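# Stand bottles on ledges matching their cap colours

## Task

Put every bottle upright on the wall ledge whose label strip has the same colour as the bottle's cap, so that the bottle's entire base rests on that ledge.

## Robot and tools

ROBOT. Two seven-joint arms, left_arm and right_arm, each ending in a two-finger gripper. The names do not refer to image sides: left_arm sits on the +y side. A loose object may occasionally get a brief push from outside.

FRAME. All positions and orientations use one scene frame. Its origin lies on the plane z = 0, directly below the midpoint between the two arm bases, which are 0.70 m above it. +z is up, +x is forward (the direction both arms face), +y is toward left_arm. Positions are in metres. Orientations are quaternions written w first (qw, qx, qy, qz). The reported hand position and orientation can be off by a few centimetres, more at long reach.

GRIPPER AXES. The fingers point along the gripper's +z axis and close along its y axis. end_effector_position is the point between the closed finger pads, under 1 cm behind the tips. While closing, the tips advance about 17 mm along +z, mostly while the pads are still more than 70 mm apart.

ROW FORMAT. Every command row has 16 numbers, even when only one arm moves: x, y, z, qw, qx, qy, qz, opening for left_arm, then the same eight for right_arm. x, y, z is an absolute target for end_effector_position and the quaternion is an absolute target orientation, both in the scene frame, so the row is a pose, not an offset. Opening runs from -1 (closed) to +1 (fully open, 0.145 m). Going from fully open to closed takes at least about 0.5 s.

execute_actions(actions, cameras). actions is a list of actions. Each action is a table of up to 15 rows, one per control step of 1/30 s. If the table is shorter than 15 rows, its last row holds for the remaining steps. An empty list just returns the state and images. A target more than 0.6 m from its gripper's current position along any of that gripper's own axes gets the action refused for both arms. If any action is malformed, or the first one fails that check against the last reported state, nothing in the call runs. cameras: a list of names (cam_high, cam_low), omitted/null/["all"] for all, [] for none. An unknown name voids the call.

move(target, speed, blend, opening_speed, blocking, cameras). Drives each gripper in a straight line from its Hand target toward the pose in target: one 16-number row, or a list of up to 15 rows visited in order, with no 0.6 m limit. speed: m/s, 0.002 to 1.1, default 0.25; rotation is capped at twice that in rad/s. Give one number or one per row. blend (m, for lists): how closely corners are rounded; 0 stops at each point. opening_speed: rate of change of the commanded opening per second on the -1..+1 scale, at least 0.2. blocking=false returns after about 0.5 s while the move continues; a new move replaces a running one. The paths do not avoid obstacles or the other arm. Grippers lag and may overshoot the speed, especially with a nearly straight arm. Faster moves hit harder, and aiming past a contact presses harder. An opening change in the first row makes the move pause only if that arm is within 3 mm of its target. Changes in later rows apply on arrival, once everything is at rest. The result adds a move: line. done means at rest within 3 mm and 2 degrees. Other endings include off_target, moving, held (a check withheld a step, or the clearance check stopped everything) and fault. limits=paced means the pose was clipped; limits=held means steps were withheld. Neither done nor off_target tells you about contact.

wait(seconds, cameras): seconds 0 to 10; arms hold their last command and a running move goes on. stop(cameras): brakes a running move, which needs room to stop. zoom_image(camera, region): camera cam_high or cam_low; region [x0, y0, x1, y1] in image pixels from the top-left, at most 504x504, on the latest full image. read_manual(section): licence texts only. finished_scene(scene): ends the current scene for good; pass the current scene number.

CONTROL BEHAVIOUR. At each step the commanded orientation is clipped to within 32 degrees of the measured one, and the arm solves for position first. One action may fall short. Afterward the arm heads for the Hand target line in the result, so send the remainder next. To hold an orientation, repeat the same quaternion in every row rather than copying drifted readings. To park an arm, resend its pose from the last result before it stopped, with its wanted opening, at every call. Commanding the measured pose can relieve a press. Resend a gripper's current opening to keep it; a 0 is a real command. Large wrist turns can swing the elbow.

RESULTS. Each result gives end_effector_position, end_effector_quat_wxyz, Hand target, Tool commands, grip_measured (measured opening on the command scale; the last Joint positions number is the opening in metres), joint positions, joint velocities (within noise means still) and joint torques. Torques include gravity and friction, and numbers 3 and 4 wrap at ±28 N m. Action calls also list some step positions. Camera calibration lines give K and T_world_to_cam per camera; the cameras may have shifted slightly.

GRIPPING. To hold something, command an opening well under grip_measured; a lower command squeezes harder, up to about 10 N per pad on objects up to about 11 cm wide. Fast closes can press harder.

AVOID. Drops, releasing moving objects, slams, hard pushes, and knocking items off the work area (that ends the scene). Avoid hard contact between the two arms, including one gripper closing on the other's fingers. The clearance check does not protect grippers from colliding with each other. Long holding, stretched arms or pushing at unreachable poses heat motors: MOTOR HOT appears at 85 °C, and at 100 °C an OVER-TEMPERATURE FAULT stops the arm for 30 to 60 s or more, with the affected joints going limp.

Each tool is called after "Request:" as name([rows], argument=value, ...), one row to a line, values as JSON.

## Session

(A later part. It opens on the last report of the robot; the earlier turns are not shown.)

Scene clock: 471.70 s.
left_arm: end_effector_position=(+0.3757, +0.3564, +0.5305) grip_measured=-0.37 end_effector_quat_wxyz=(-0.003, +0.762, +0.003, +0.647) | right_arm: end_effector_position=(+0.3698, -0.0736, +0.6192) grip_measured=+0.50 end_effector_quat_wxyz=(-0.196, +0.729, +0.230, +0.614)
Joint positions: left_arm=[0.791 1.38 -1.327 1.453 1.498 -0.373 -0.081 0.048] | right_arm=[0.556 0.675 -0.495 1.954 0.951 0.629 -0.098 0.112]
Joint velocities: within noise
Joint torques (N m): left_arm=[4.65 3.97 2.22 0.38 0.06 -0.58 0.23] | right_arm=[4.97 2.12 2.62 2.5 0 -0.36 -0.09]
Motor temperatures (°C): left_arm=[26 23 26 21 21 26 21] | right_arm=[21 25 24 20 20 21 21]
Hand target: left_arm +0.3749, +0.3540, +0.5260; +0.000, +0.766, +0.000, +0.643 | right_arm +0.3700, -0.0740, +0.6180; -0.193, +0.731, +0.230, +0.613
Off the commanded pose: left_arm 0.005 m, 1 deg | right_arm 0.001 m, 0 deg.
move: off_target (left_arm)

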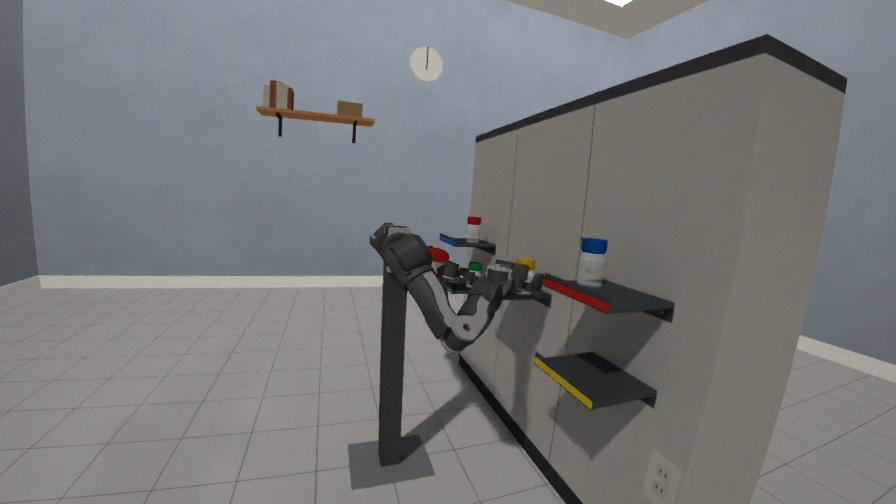

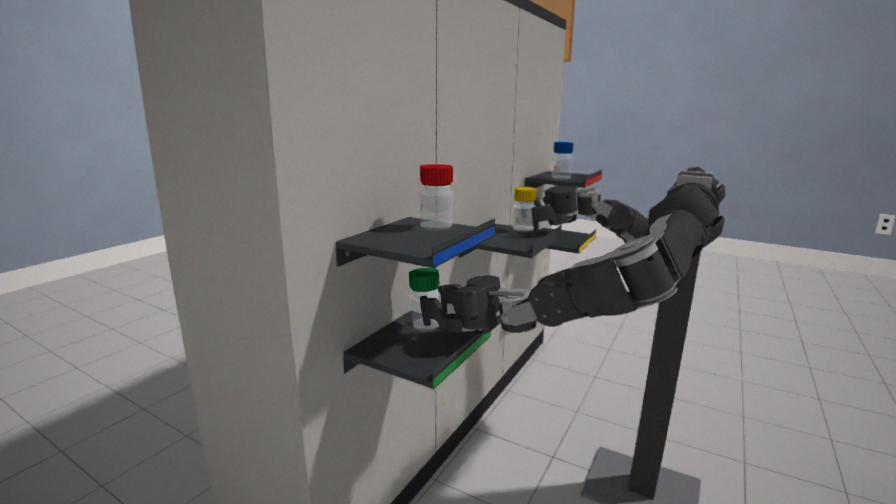

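Request:
move([
  [0.375,0.355,0.530,0,0.766,0,0.6428,-0.6,0.375,-0.071,0.618,-0.1933,0.7306,0.2303,0.6130,0.5],
  [0.375,0.355,0.530,0,0.766,0,0.6428,0.5,0.375,-0.071,0.618,-0.1933,0.7306,0.2303,0.6130,-0.6],
], speed=[0.05,0.1], opening_speed=1.2)

Request:
zoom_image(camera="cam_low", region=[330, 120, 650, 400])

Request:
zoom_image(camera="cam_high", region=[470, 230, 590, 320])

Scene clock: 487.50 s.
left_arm: end_effector_position=(+0.3749, +0.3557, +0.5296) grip_measured=+0.50 end_effector_quat_wxyz=(-0.002, +0.766, +0.001, +0.643) | right_arm: end_effector_position=(+0.3753, -0.0722, +0.6191) grip_measured=-0.24 end_effector_quat_wxyz=(-0.193, +0.730, +0.228, +0.615)
Joint positions: left_arm=[0.791 1.384 -1.327 1.458 1.499 -0.362 -0.078 0.112] | right_arm=[0.575 0.656 -0.506 1.929 0.938 0.632 -0.099 0.058]
Joint velocities: within noise
Joint torques (N m): left_arm=[6.03 5.34 3.18 0.95 0.14 -0.55 0.23] | right_arm=[5.6 1.38 2.11 2.26 0.04 -0.35 0.08]
Motor temperatures (°C): left_arm=[26 23 26 21 21 25 21] | right_arm=[22 25 24 20 20 21 21]
Hand target: left_arm +0.3750, +0.3551, +0.5300; +0.000, +0.766, +0.000, +0.643 | right_arm +0.3750, -0.0710, +0.6181; -0.193, +0.731, +0.230, +0.613
Off the commanded pose: left_arm 0.001 m, 0 deg | right_arm 0.002 m, 0 deg.
move: done

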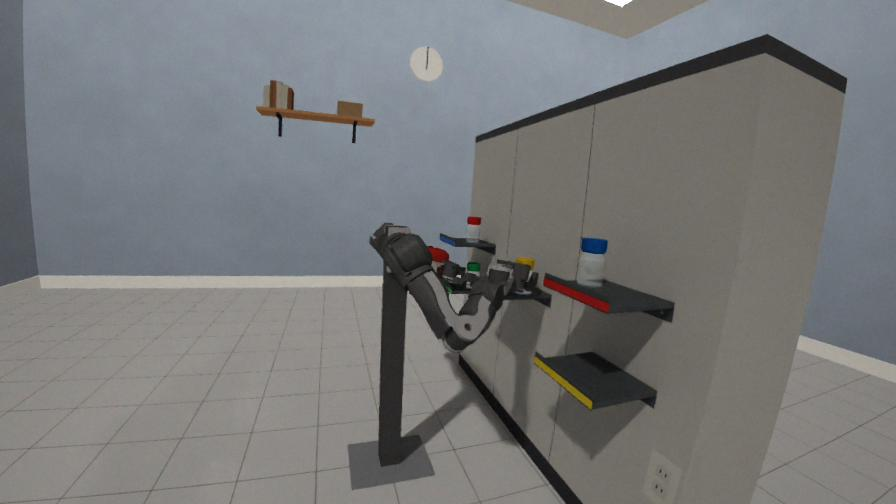

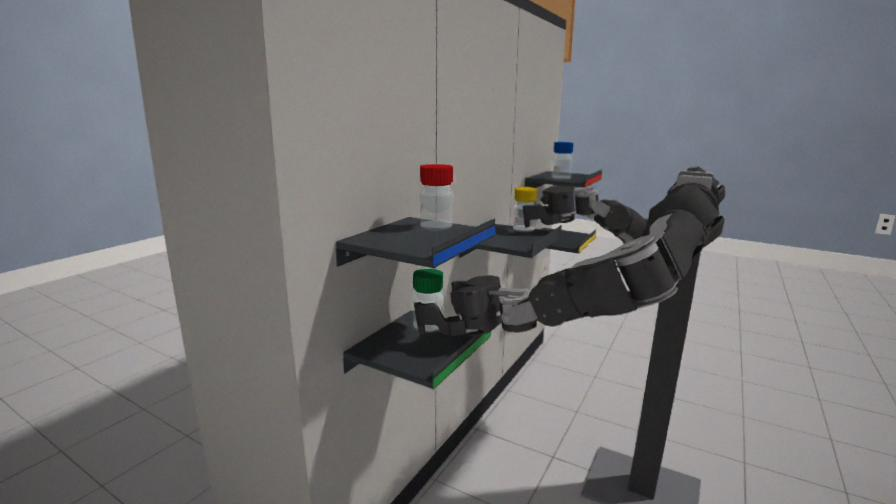

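Scaled by 1.575 from the camera's 896x504 image, which has a finer 1280x720 frame.

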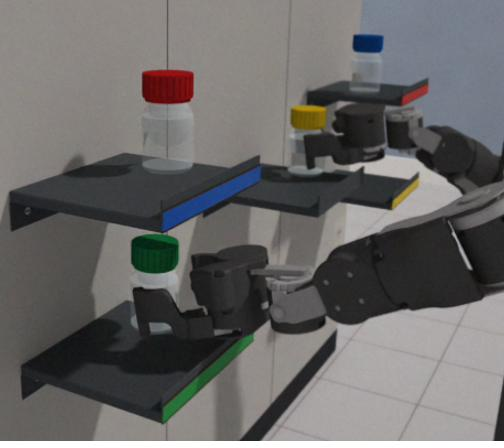

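Scaled by 4.200 from the camera's 896x504 image, which has a finer 1280x720 frame.

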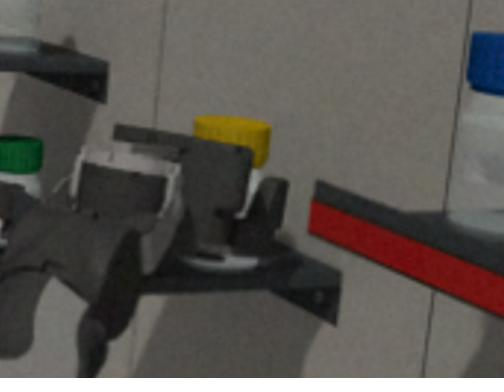

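Request:
move([
  [0.30,0.355,0.531,0,0.766,0,0.6428,0.5,0.375,-0.072,0.655,-0.1933,0.7306,0.2303,0.6130,-0.6],
  [0.24,0.35,0.56,0,0.766,0,0.6428,0.5,0.28,-0.14,0.66,-0.1933,0.7306,0.2303,0.6130,-0.6],
  [0.25,0.34,0.66,0,0.7071,0,0.7071,0.5,0.24,-0.33,0.565,0,0.766,0,0.6428,-0.6],
  [0.28,0.345,0.735,0,0.7071,0,0.7071,0.5,0.375,-0.37,0.555,0,0.766,0,0.6428,-0.6],
], blend=[0.01,0.03,0.02,0])

Request:
zoom_image(camera="cam_low", region=[330, 120, 650, 400])

Request:
zoom_image(camera="cam_high", region=[440, 190, 680, 420])

Scene clock: 513.33 s.
left_arm: end_effector_position=(+0.2797, +0.3458, +0.7361) grip_measured=+0.50 end_effector_quat_wxyz=(-0.003, +0.706, +0.001, +0.709) | right_arm: end_effector_position=(+0.3744, -0.3706, +0.5524) grip_measured=-0.24 end_effector_quat_wxyz=(+0.001, +0.770, -0.002, +0.638)
Joint positions: left_arm=[1.874 2.008 -1.559 2.045 1.585 0.309 -0.043 0.112] | right_arm=[0.058 0.816 0.266 1.46 0.72 0.352 0.275 0.058]
Joint velocities: within noise
Joint torques (N m): left_arm=[2.07 -1.99 2.36 -0.01 0.15 -0.53 0.21] | right_arm=[4.34 6.79 3.36 3 0.3 -0.73 0.18]
Motor temperatures (°C): left_arm=[26 23 26 21 21 25 21] | right_arm=[23 24 24 20 20 21 21]
Hand target: left_arm +0.2800, +0.3450, +0.7349; +0.000, +0.707, +0.000, +0.707 | right_arm +0.3750, -0.3700, +0.5549; +0.000, +0.766, +0.000, +0.643
Off the commanded pose: left_arm 0.001 m, 0 deg | right_arm 0.003 m, 1 deg.
joint sent to its limit (left arm) — joint 5 (forearm roll), upper limit. The joint targets still meet the commanded pose.
move: done

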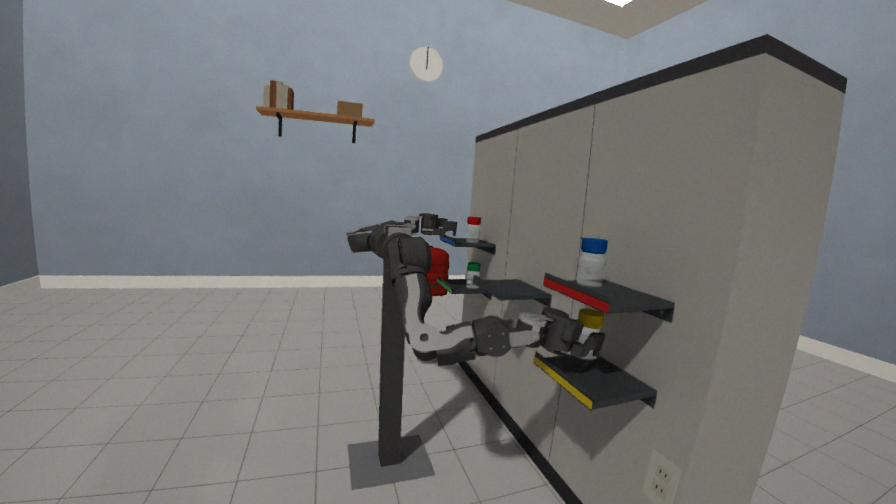

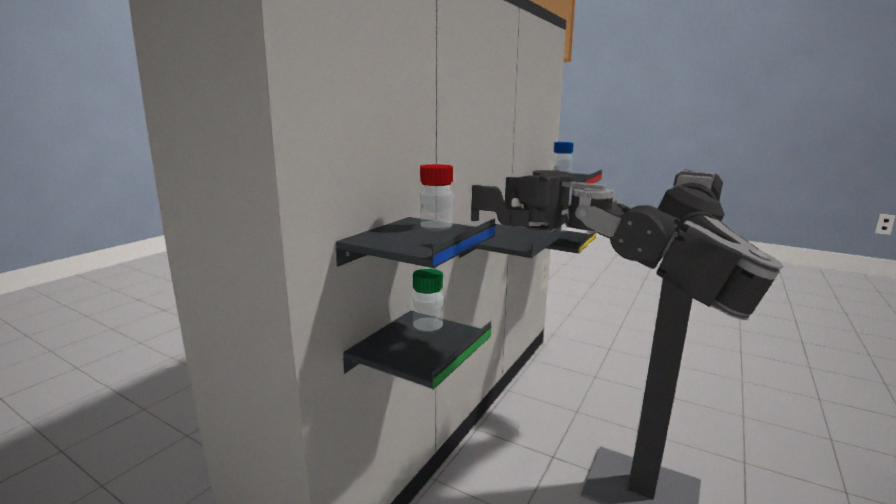

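Scaled by 1.575 from the camera's 896x504 image, which has a finer 1280x720 frame.

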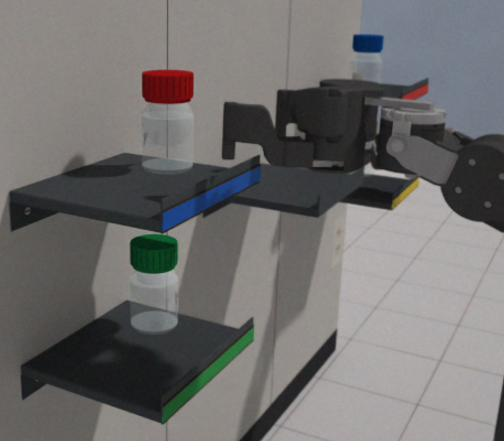

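Scaled by 2.100 from the camera's 896x504 image, which has a finer 1280x720 frame.

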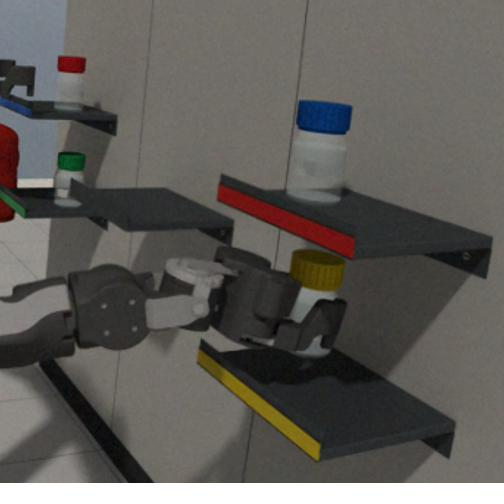

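Request:
move([
  [0.33,0.36,0.727,0,0.7071,0,0.7071,0.7,0.375,-0.37,0.532,0,0.766,0,0.6428,-0.6],
  [0.362,0.363,0.725,0,0.7071,0,0.7071,0.7,0.375,-0.37,0.526,0,0.766,0,0.6428,-0.6],
], speed=[0.1,0.06])

Request:
zoom_image(camera="cam_low", region=[330, 120, 650, 400])

Request:
zoom_image(camera="cam_high", region=[440, 190, 680, 420])

Scene clock: 530.07 s.
left_arm: end_effector_position=(+0.3621, +0.3615, +0.7275) grip_measured=+0.70 end_effector_quat_wxyz=(+0.003, +0.705, -0.002, +0.709) | right_arm: end_effector_position=(+0.3739, -0.3713, +0.5233) grip_measured=-0.24 end_effector_quat_wxyz=(+0.002, +0.771, -0.003, +0.637)
Joint positions: left_arm=[1.711 1.638 -1.562 1.686 1.579 0.144 -0.043 0.125] | right_arm=[0.054 0.757 0.247 1.381 0.655 0.259 0.313 0.058]
Joint velocities: within noise
Joint torques (N m): left_arm=[3.86 -0.51 2.84 0.08 0.07 -0.7 -0.02] | right_arm=[4.63 6.4 2.61 3.21 0.33 -0.78 0.18]
Motor temperatures (°C): left_arm=[25 23 26 21 21 25 21] | right_arm=[22 25 24 20 20 21 21]
Hand target: left_arm +0.3620, +0.3630, +0.7251; +0.000, +0.707, +0.000, +0.707 | right_arm +0.3749, -0.3700, +0.5259; +0.000, +0.766, +0.000, +0.643
Off the commanded pose: left_arm 0.003 m, 0 deg | right_arm 0.003 m, 1 deg.
move: done

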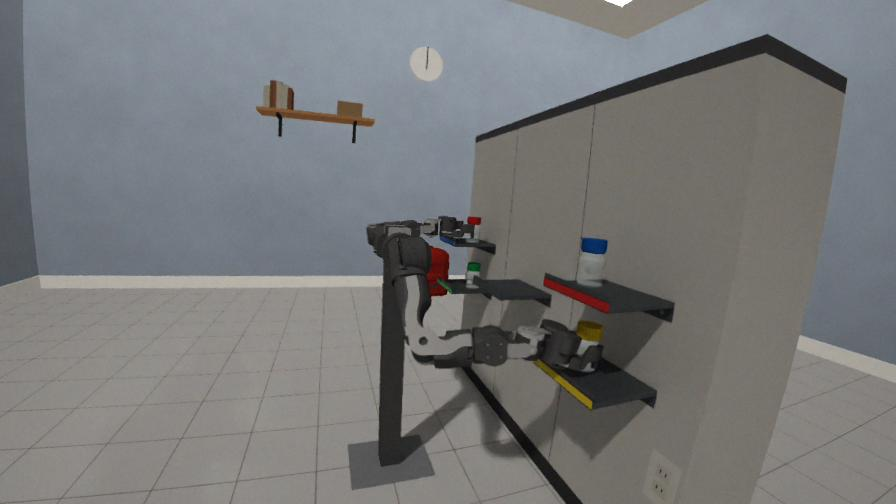

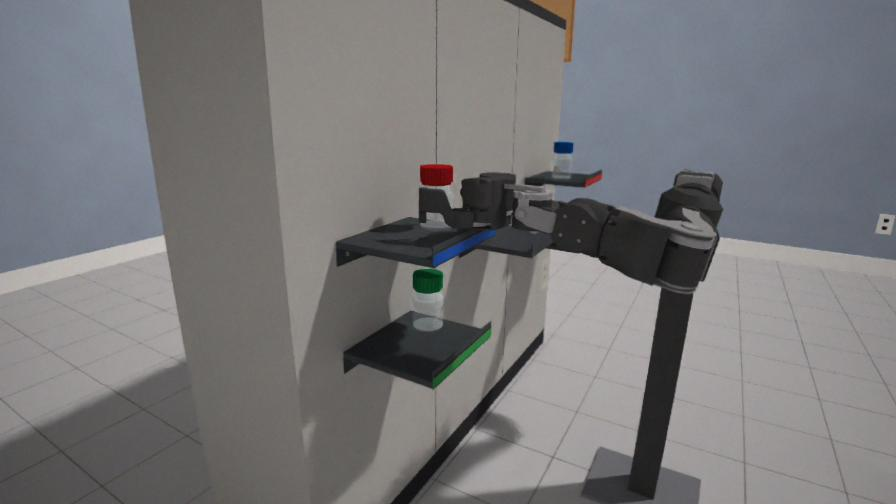

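Scaled by 1.575 from the camera's 896x504 image, which has a finer 1280x720 frame.

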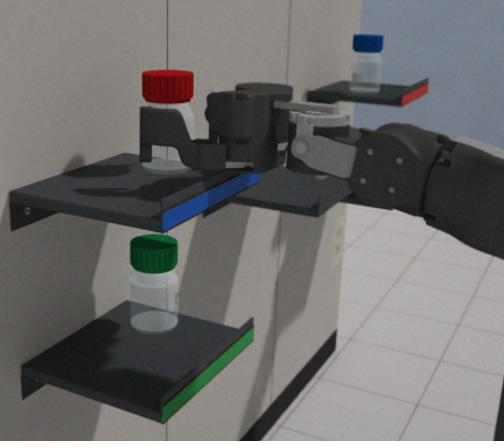

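Scaled by 2.100 from the camera's 896x504 image, which has a finer 1280x720 frame.

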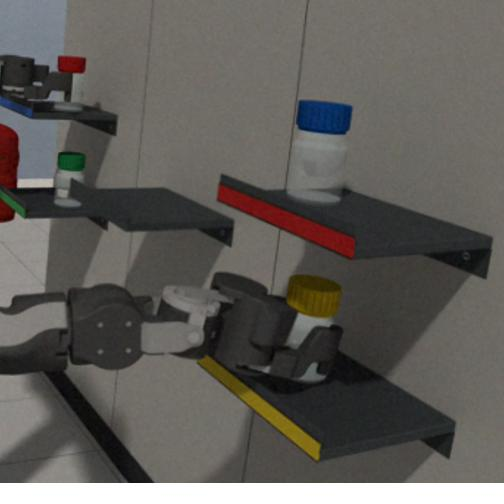

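Request:
move([
  [0.362,0.362,0.725,0,0.7071,0,0.7071,-0.6,0.375,-0.37,0.521,0,0.766,0,0.6428,-0.6],
  [0.362,0.362,0.725,0,0.7071,0,0.7071,-0.6,0.375,-0.37,0.517,0,0.766,0,0.6428,-0.6],
], speed=[0.05,0.03], opening_speed=1.2)

Request:
zoom_image(camera="cam_low", region=[330, 120, 650, 400])

Request:
zoom_image(camera="cam_high", region=[440, 190, 680, 420])

Scene clock: 541.13 s.
left_arm: end_effector_position=(+0.3620, +0.3609, +0.7272) grip_measured=-0.33 end_effector_quat_wxyz=(+0.002, +0.705, -0.002, +0.709) | right_arm: end_effector_position=(+0.3752, -0.3719, +0.5223) grip_measured=-0.24 end_effector_quat_wxyz=(+0.003, +0.761, +0.000, +0.648)
Joint positions: left_arm=[1.71 1.638 -1.562 1.69 1.579 0.143 -0.048 0.05] | right_arm=[0.058 0.752 0.236 1.358 0.653 0.207 0.32 0.058]
Joint velocities: within noise
Joint torques (N m): left_arm=[4 -0.65 2.95 0.14 0.1 -0.7 -0.02] | right_arm=[3.57 5.92 1.14 2.39 0.29 -0.31 0.07]
Motor temperatures (°C): left_arm=[25 22 26 21 21 25 21] | right_arm=[22 25 24 20 20 21 21]
Hand target: left_arm +0.3620, +0.3621, +0.7251; +0.000, +0.707, +0.000, +0.707 | right_arm +0.3750, -0.3700, +0.5171; +0.000, +0.766, +0.000, +0.643
Off the commanded pose: left_arm 0.002 m, 0 deg | right_arm 0.006 m, 1 deg.
move: off_target (right_arm)

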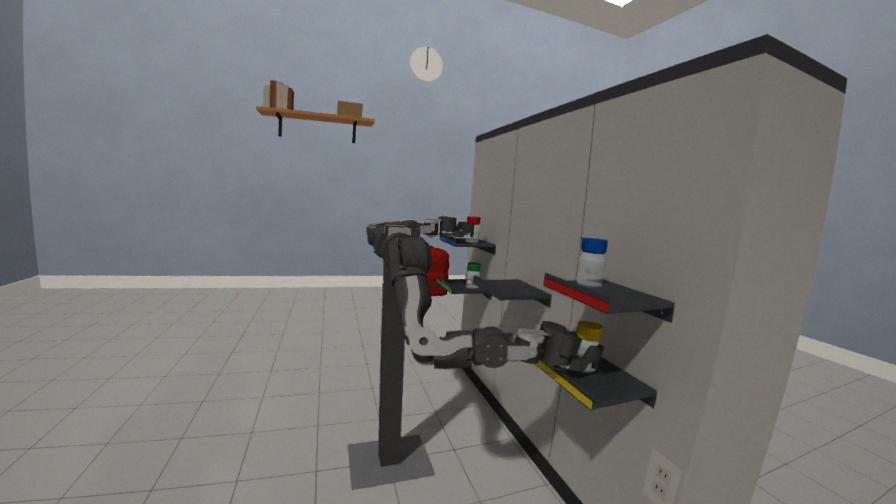

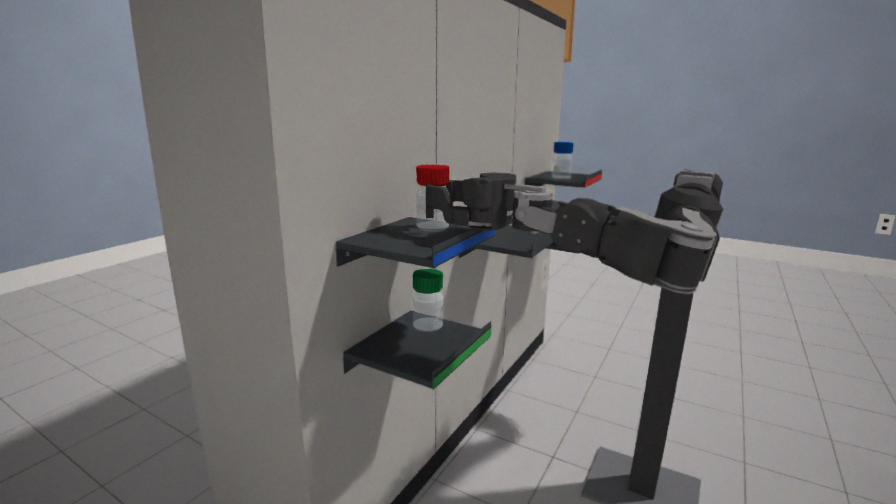

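Scaled by 1.575 from the camera's 896x504 image, which has a finer 1280x720 frame.

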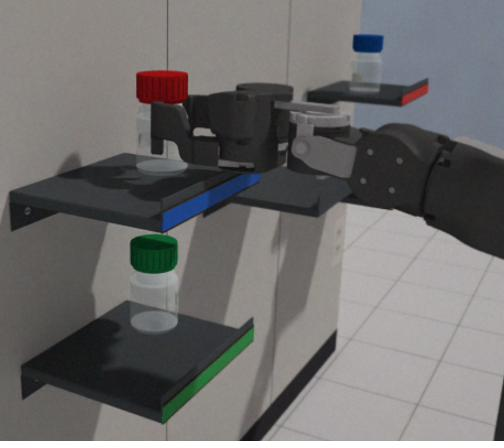

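Scaled by 2.100 from the camera's 896x504 image, which has a finer 1280x720 frame.

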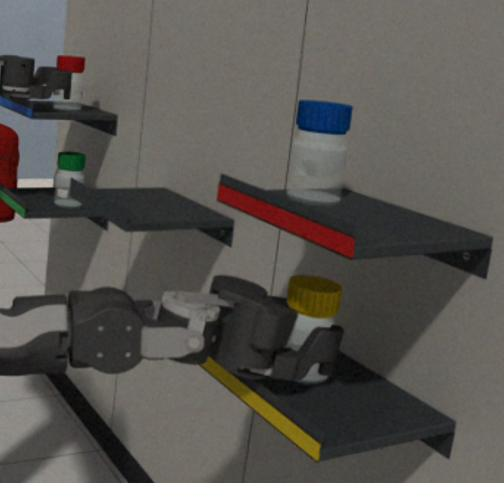

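Request:
move([
  [0.362,0.362,0.725,0,0.7071,0,0.7071,0.5,0.375,-0.371,0.5225,0,0.766,0,0.6428,-0.6],
  [0.384,0.364,0.725,0,0.7071,0,0.7071,0.5,0.375,-0.371,0.5225,0,0.766,0,0.6428,0.5],
  [0.384,0.364,0.725,0,0.7071,0,0.7071,-0.6,0.30,-0.37,0.525,0,0.766,0,0.6428,0.5],
], speed=[0.05,0.06,0.1], opening_speed=1.2)

Request:
zoom_image(camera="cam_low", region=[330, 120, 650, 400])

Request:
zoom_image(camera="cam_high", region=[440, 190, 680, 420])

Scene clock: 562.37 s.
left_arm: end_effector_position=(+0.3840, +0.3636, +0.7276) grip_measured=-0.24 end_effector_quat_wxyz=(+0.000, +0.705, +0.000, +0.709) | right_arm: end_effector_position=(+0.3001, -0.3704, +0.5248) grip_measured=+0.50 end_effector_quat_wxyz=(+0.002, +0.767, +0.000, +0.642)
Joint positions: left_arm=[1.698 1.539 -1.562 1.585 1.577 0.129 -0.046 0.057] | right_arm=[-0.395 0.716 0.547 1.658 0.739 0.213 0.346 0.112]
Joint velocities: within noise
Joint torques (N m): left_arm=[4.68 -0.51 2.95 0.05 0.1 -0.7 0.13] | right_arm=[1.6 5.92 3.3 2.95 0.41 -0.45 0.14]
Motor temperatures (°C): left_arm=[25 22 26 21 21 25 21] | right_arm=[22 26 24 20 20 21 21]
Hand target: left_arm +0.3839, +0.3641, +0.7251; +0.000, +0.707, +0.000, +0.707 | right_arm +0.3000, -0.3700, +0.5250; +0.000, +0.766, +0.000, +0.643
Off the commanded pose: left_arm 0.003 m, 0 deg | right_arm 0.000 m, 0 deg.
move: done

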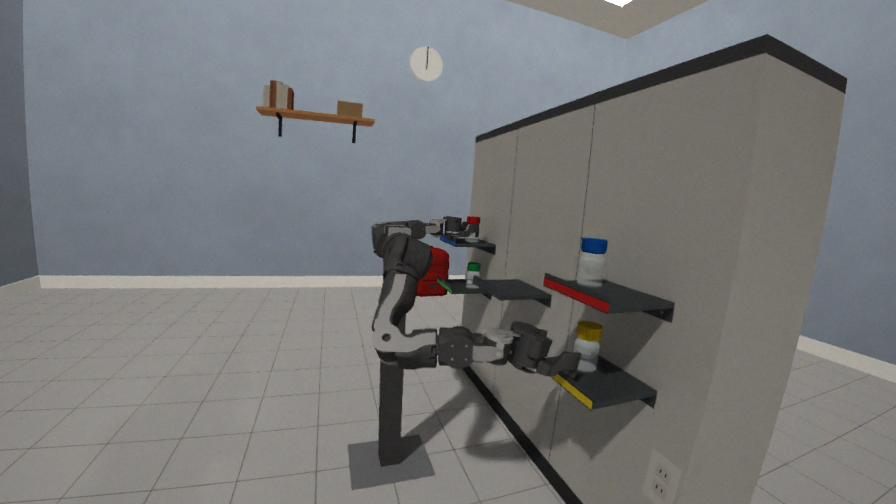

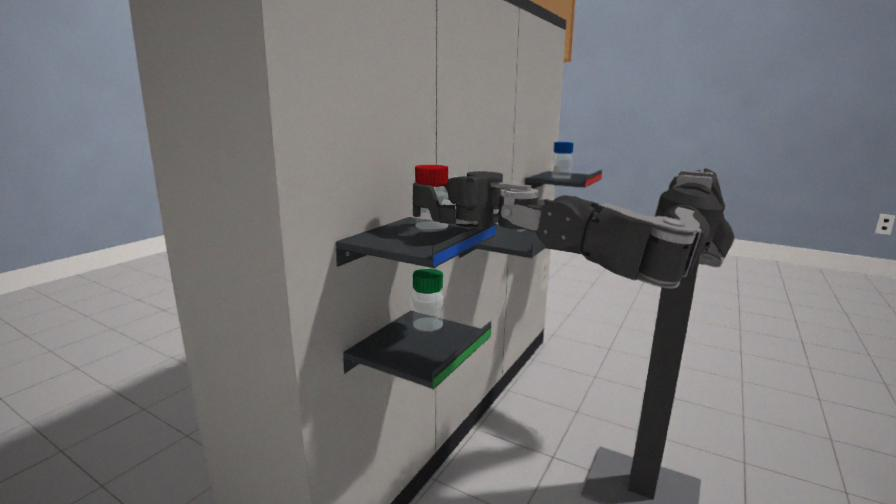

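Scaled by 1.575 from the camera's 896x504 image, which has a finer 1280x720 frame.

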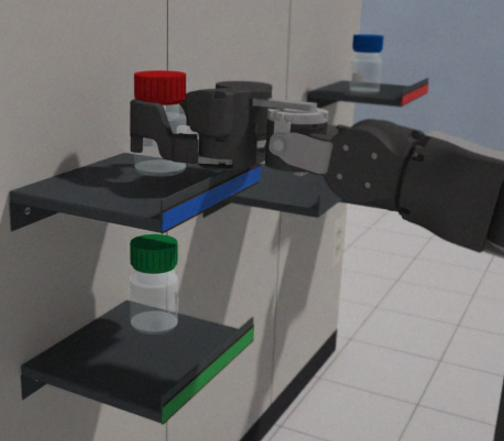

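Scaled by 2.100 from the camera's 896x504 image, which has a finer 1280x720 frame.

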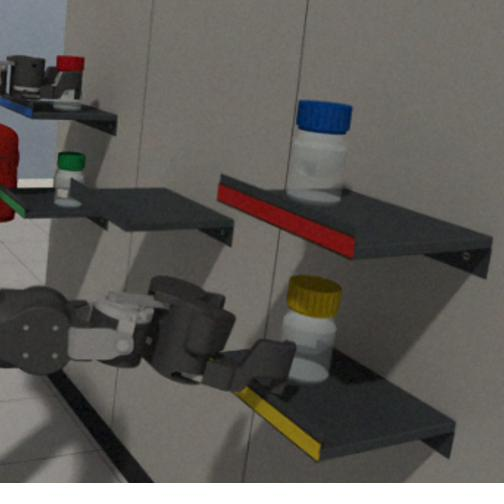

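Request:
move([
  [0.384,0.364,0.765,0,0.7071,0,0.7071,-0.6,0.25,-0.36,0.56,0,0.766,0,0.6428,0.6],
  [0.26,0.33,0.765,0,0.7071,0,0.7071,-0.6,0.25,-0.35,0.66,0,0.7071,0,0.7071,0.6],
  [0.275,0.2,0.71,0.2706,0.6533,-0.2706,0.6533,-0.6,0.28,-0.357,0.735,0,0.7071,0,0.7071,0.6],
], blend=[0.02,0.03,0])

Request:
zoom_image(camera="cam_low", region=[370, 120, 690, 400])

Request:
zoom_image(camera="cam_high", region=[440, 190, 680, 420])

Scene clock: 589.10 s.
left_arm: end_effector_position=(+0.2753, +0.2005, +0.7097) grip_measured=-0.24 end_effector_quat_wxyz=(+0.266, +0.656, -0.273, +0.652) | right_arm: end_effector_position=(+0.2792, -0.3568, +0.7368) grip_measured=+0.60 end_effector_quat_wxyz=(+0.000, +0.704, +0.001, +0.710)
Joint positions: left_arm=[1.652 1.798 -1.563 2.043 1.583 0.09 0.536 0.057] | right_arm=[-0.334 1.007 1.059 1.99 1.224 0.759 0.117 0.119]
Joint velocities: within noise
Joint torques (N m): left_arm=[2.89 -0.44 2.18 -0.01 0.51 -0.83 0.2] | right_arm=[1.46 7.19 1.88 1.05 0.25 -0.32 -0.18]
Motor temperatures (°C): left_arm=[25 22 26 21 21 26 21] | right_arm=[21 26 24 20 20 21 21]
Hand target: left_arm +0.2750, +0.2000, +0.7099; +0.268, +0.653, -0.273, +0.653 | right_arm +0.2800, -0.3571, +0.7350; +0.000, +0.707, +0.000, +0.707
Off the commanded pose: left_arm 0.001 m, 1 deg | right_arm 0.002 m, 1 deg.
joint sent to its limit (left arm) — joint 3 (upper arm roll), lower limit; joint 5 (forearm roll), upper limit. The joint targets still meet the commanded pose.
move: done

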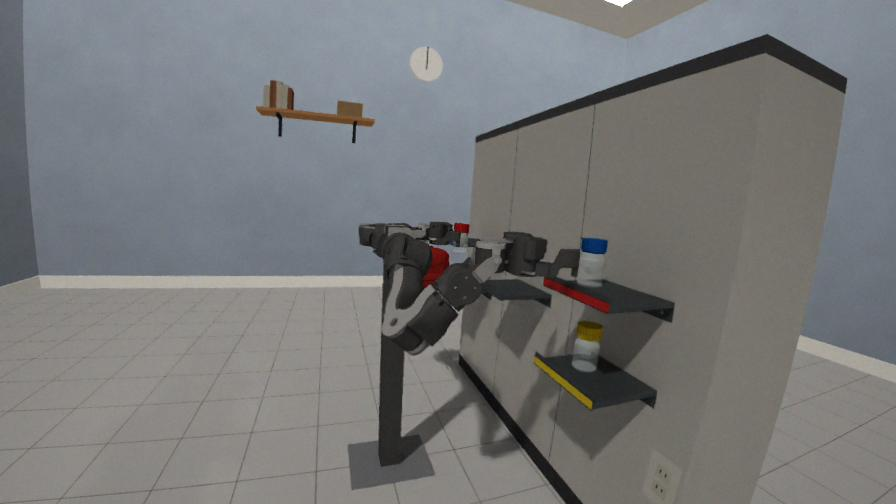

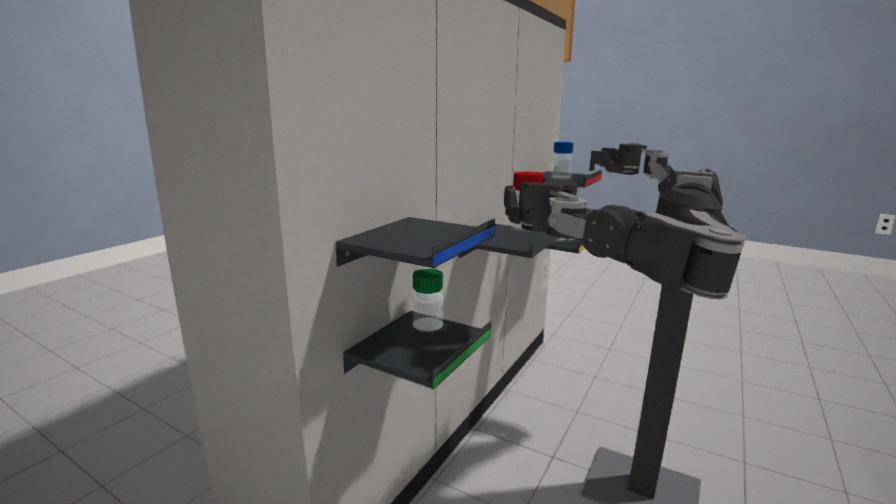

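Scaled by 1.575 from the camera's 896x504 image, which has a finer 1280x720 frame.

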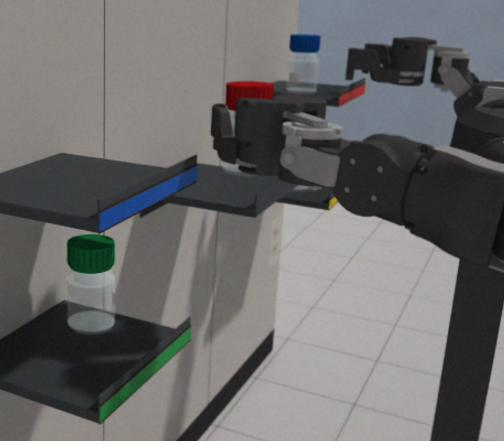

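Scaled by 2.100 from the camera's 896x504 image, which has a finer 1280x720 frame.

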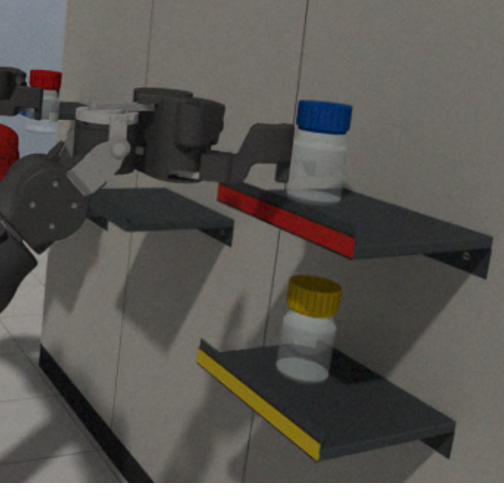

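Request:
move([
  [0.32,0.12,0.69,0.2706,0.6533,-0.2706,0.6533,-0.6,0.34,-0.357,0.73,0,0.7071,0,0.7071,0.6],
  [0.375,0.052,0.655,0.2706,0.6533,-0.2706,0.6533,-0.6,0.376,-0.358,0.727,0,0.7071,0,0.7071,0.6],
  [0.375,0.052,0.632,0.2706,0.6533,-0.2706,0.6533,-0.6,0.376,-0.358,0.727,0,0.7071,0,0.7071,-0.6],
], blend=[0.01,0,0], speed=[0.2,0.12,0.08], opening_speed=1.2)

Request:
zoom_image(camera="cam_low", region=[460, 130, 640, 280])

Request:
zoom_image(camera="cam_high", region=[440, 190, 680, 420])

Scene clock: 604.13 s.
left_arm: end_effector_position=(+0.3747, +0.0521, +0.6311) grip_measured=-0.24 end_effector_quat_wxyz=(+0.270, +0.656, -0.273, +0.650) | right_arm: end_effector_position=(+0.3755, -0.3575, +0.7279) grip_measured=-0.24 end_effector_quat_wxyz=(-0.001, +0.707, +0.002, +0.707)
Joint positions: left_arm=[1.322 0.952 -1.562 1.821 1.382 -0.143 -0.095 0.057] | right_arm=[0.266 1.288 0.151 1.646 1.305 0.432 -0.03 0.058]
Joint velocities: within noise
Joint torques (N m): left_arm=[7.45 0.46 3.59 0.94 0.03 -0.95 0.03] | right_arm=[4.13 6.87 3.14 1.22 0.04 -0.53 -0.13]
Motor temperatures (°C): left_arm=[25 22 26 21 21 26 21] | right_arm=[21 26 24 20 20 21 21]
Hand target: left_arm +0.3750, +0.0521, +0.6320; +0.271, +0.653, -0.271, +0.653 | right_arm +0.3760, -0.3580, +0.7270; +0.000, +0.707, +0.000, +0.707
Off the commanded pose: left_arm 0.001 m, 1 deg | right_arm 0.001 m, 0 deg.
move: done

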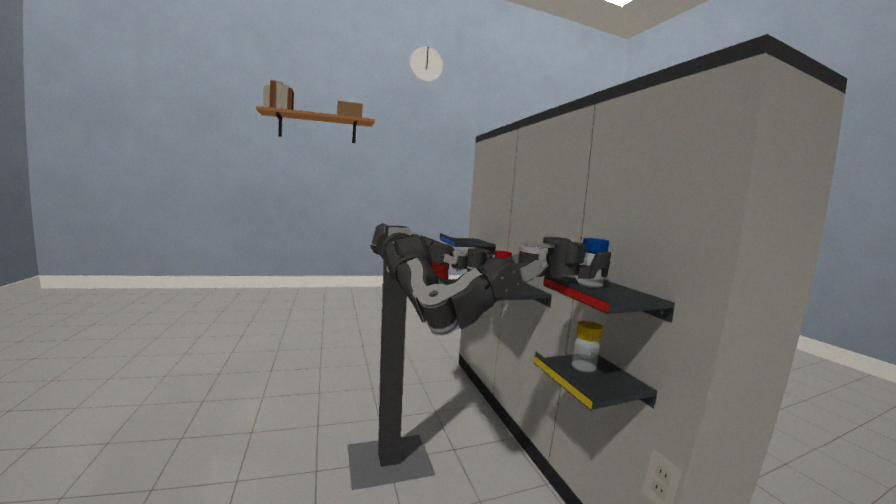

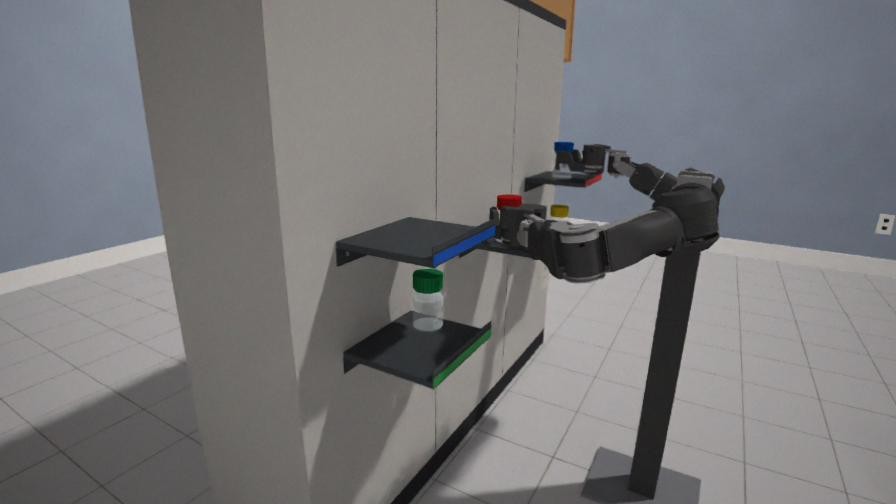

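Scaled by 2.800 from the camera's 896x504 image, which has a finer 1280x720 frame.

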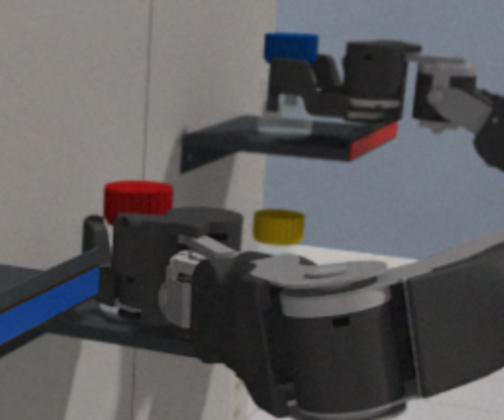

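Scaled by 2.100 from the camera's 896x504 image, which has a finer 1280x720 frame.

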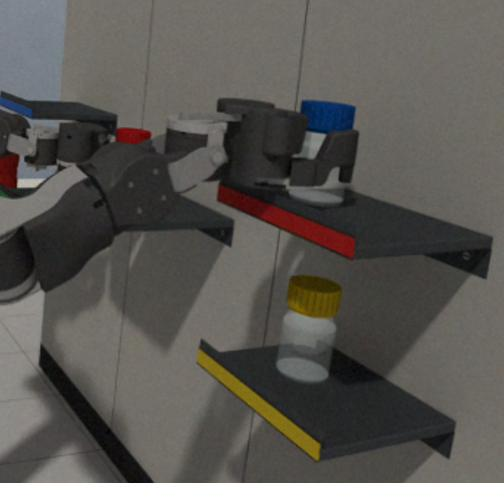

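Request:
move([
  [0.375,0.052,0.626,0.2706,0.6533,-0.2706,0.6533,-0.6,0.376,-0.358,0.735,0,0.7071,0,0.7071,-0.6],
  [0.375,0.052,0.621,0.2706,0.6533,-0.2706,0.6533,-0.6,0.376,-0.358,0.74,0,0.7071,0,0.7071,-0.6],
], speed=0.04, cameras=[])

Scene clock: 612.73 s.
left_arm: end_effector_position=(+0.3753, +0.0521, +0.6303) grip_measured=-0.24 end_effector_quat_wxyz=(+0.273, +0.644, -0.268, +0.663) | right_arm: end_effector_position=(+0.3758, -0.3573, +0.7390) grip_measured=-0.24 end_effector_quat_wxyz=(-0.002, +0.709, +0.002, +0.705)
Joint positions: left_arm=[1.297 0.945 -1.561 1.808 1.358 -0.194 -0.095 0.057] | right_arm=[0.359 1.288 0.114 1.636 1.307 0.492 -0.031 0.058]
Joint velocities: within noise
Joint torques (N m): left_arm=[5.13 0.25 2.28 0.28 -0.08 -0.25 0.09] | right_arm=[4.63 6.66 3.48 1.14 0.06 -0.6 -0.13]
Motor temperatures (°C): left_arm=[25 22 26 21 21 26 21] | right_arm=[22 26 24 20 20 21 21]
Hand target: left_arm +0.3749, +0.0521, +0.6210; +0.271, +0.653, -0.271, +0.653 | right_arm +0.3760, -0.3579, +0.7400; +0.000, +0.707, +0.000, +0.707
Off the commanded pose: left_arm 0.009 m, 2 deg | right_arm 0.001 m, 0 deg.
joint sent to its limit (left arm) — joint 3 (upper arm roll), lower limit. The joint targets still meet the commanded pose.
move: off_target (left_arm)
No camera images: "cameras" was empty.

Request:
move([
  [0.375,0.052,0.630,0.2706,0.6533,-0.2706,0.6533,-0.6,0.376,-0.358,0.75,0,0.7071,0,0.7071,-0.6],
  [0.375,0.052,0.630,0.2706,0.6533,-0.2706,0.6533,0.4,0.376,-0.358,0.765,0,0.7071,0,0.7071,-0.6],
  [0.305,0.122,0.645,0.2706,0.6533,-0.2706,0.6533,0.4,0.27,-0.33,0.765,0,0.7071,0,0.7071,-0.6],
  [0.27,0.22,0.67,0.2706,0.6533,-0.2706,0.6533,0.4,0.275,-0.21,0.71,-0.2126,0.6744,0.2126,0.6744,-0.6],
], speed=[0.05,0.1,0.12,0.2], opening_speed=1.2)

Request:
zoom_image(camera="cam_low", region=[460, 130, 640, 280])

Request:
zoom_image(camera="cam_high", region=[440, 190, 680, 420])

Scene clock: 630.60 s.
left_arm: end_effector_position=(+0.2704, +0.2210, +0.6690) grip_measured=+0.40 end_effector_quat_wxyz=(+0.269, +0.655, -0.268, +0.654) | right_arm: end_effector_position=(+0.2753, -0.2110, +0.7083) grip_measured=-0.24 end_effector_quat_wxyz=(-0.210, +0.679, +0.210, +0.671)
Joint positions: left_arm=[1.356 1.835 -1.54 1.975 1.553 -0.183 0.636 0.105] | right_arm=[-0.48 1.113 0.851 2.155 1.383 0.491 0.356 0.058]
Joint velocities: within noise
Joint torques (N m): left_arm=[3.23 1.28 3.48 0.53 0.49 -0.39 0.24] | right_arm=[2.55 5.47 2.39 0.75 0.36 -0.74 0.2]
Motor temperatures (°C): left_arm=[25 22 26 21 21 25 21] | right_arm=[22 26 24 20 20 21 21]
Hand target: left_arm +0.2700, +0.2200, +0.6701; +0.271, +0.653, -0.271, +0.653 | right_arm +0.2750, -0.2100, +0.7099; -0.213, +0.675, +0.212, +0.674
Off the commanded pose: left_arm 0.001 m, 0 deg | right_arm 0.002 m, 1 deg.
move: done

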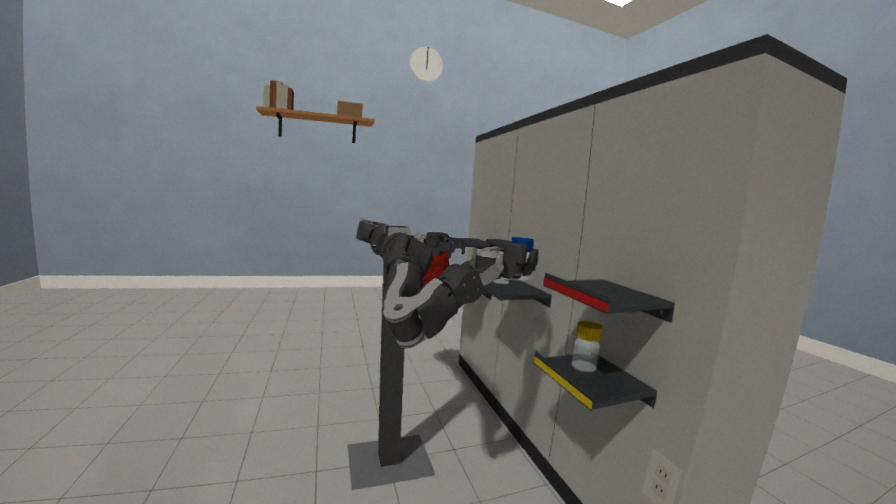

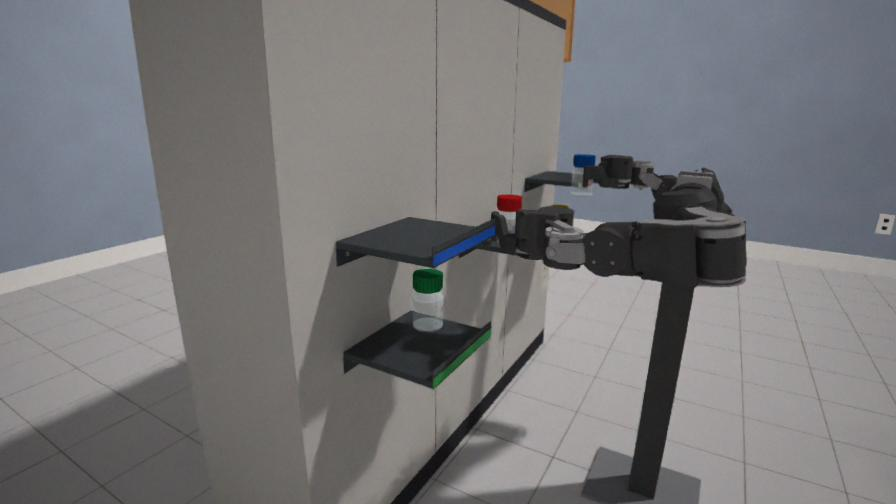

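Scaled by 2.800 from the camera's 896x504 image, which has a finer 1280x720 frame.

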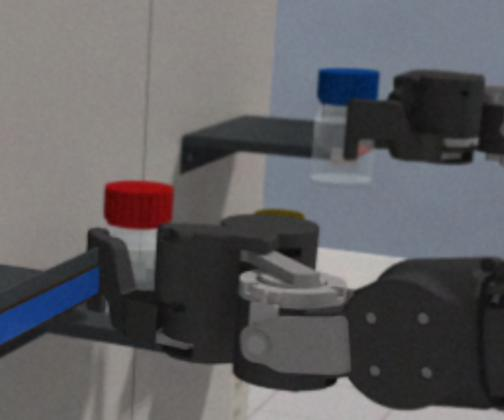

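Scaled by 2.100 from the camera's 896x504 image, which has a finer 1280x720 frame.

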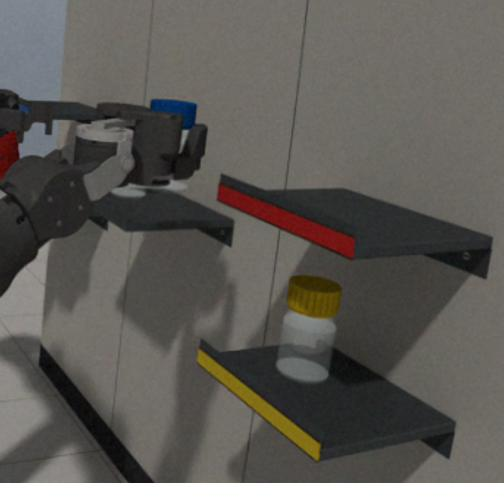

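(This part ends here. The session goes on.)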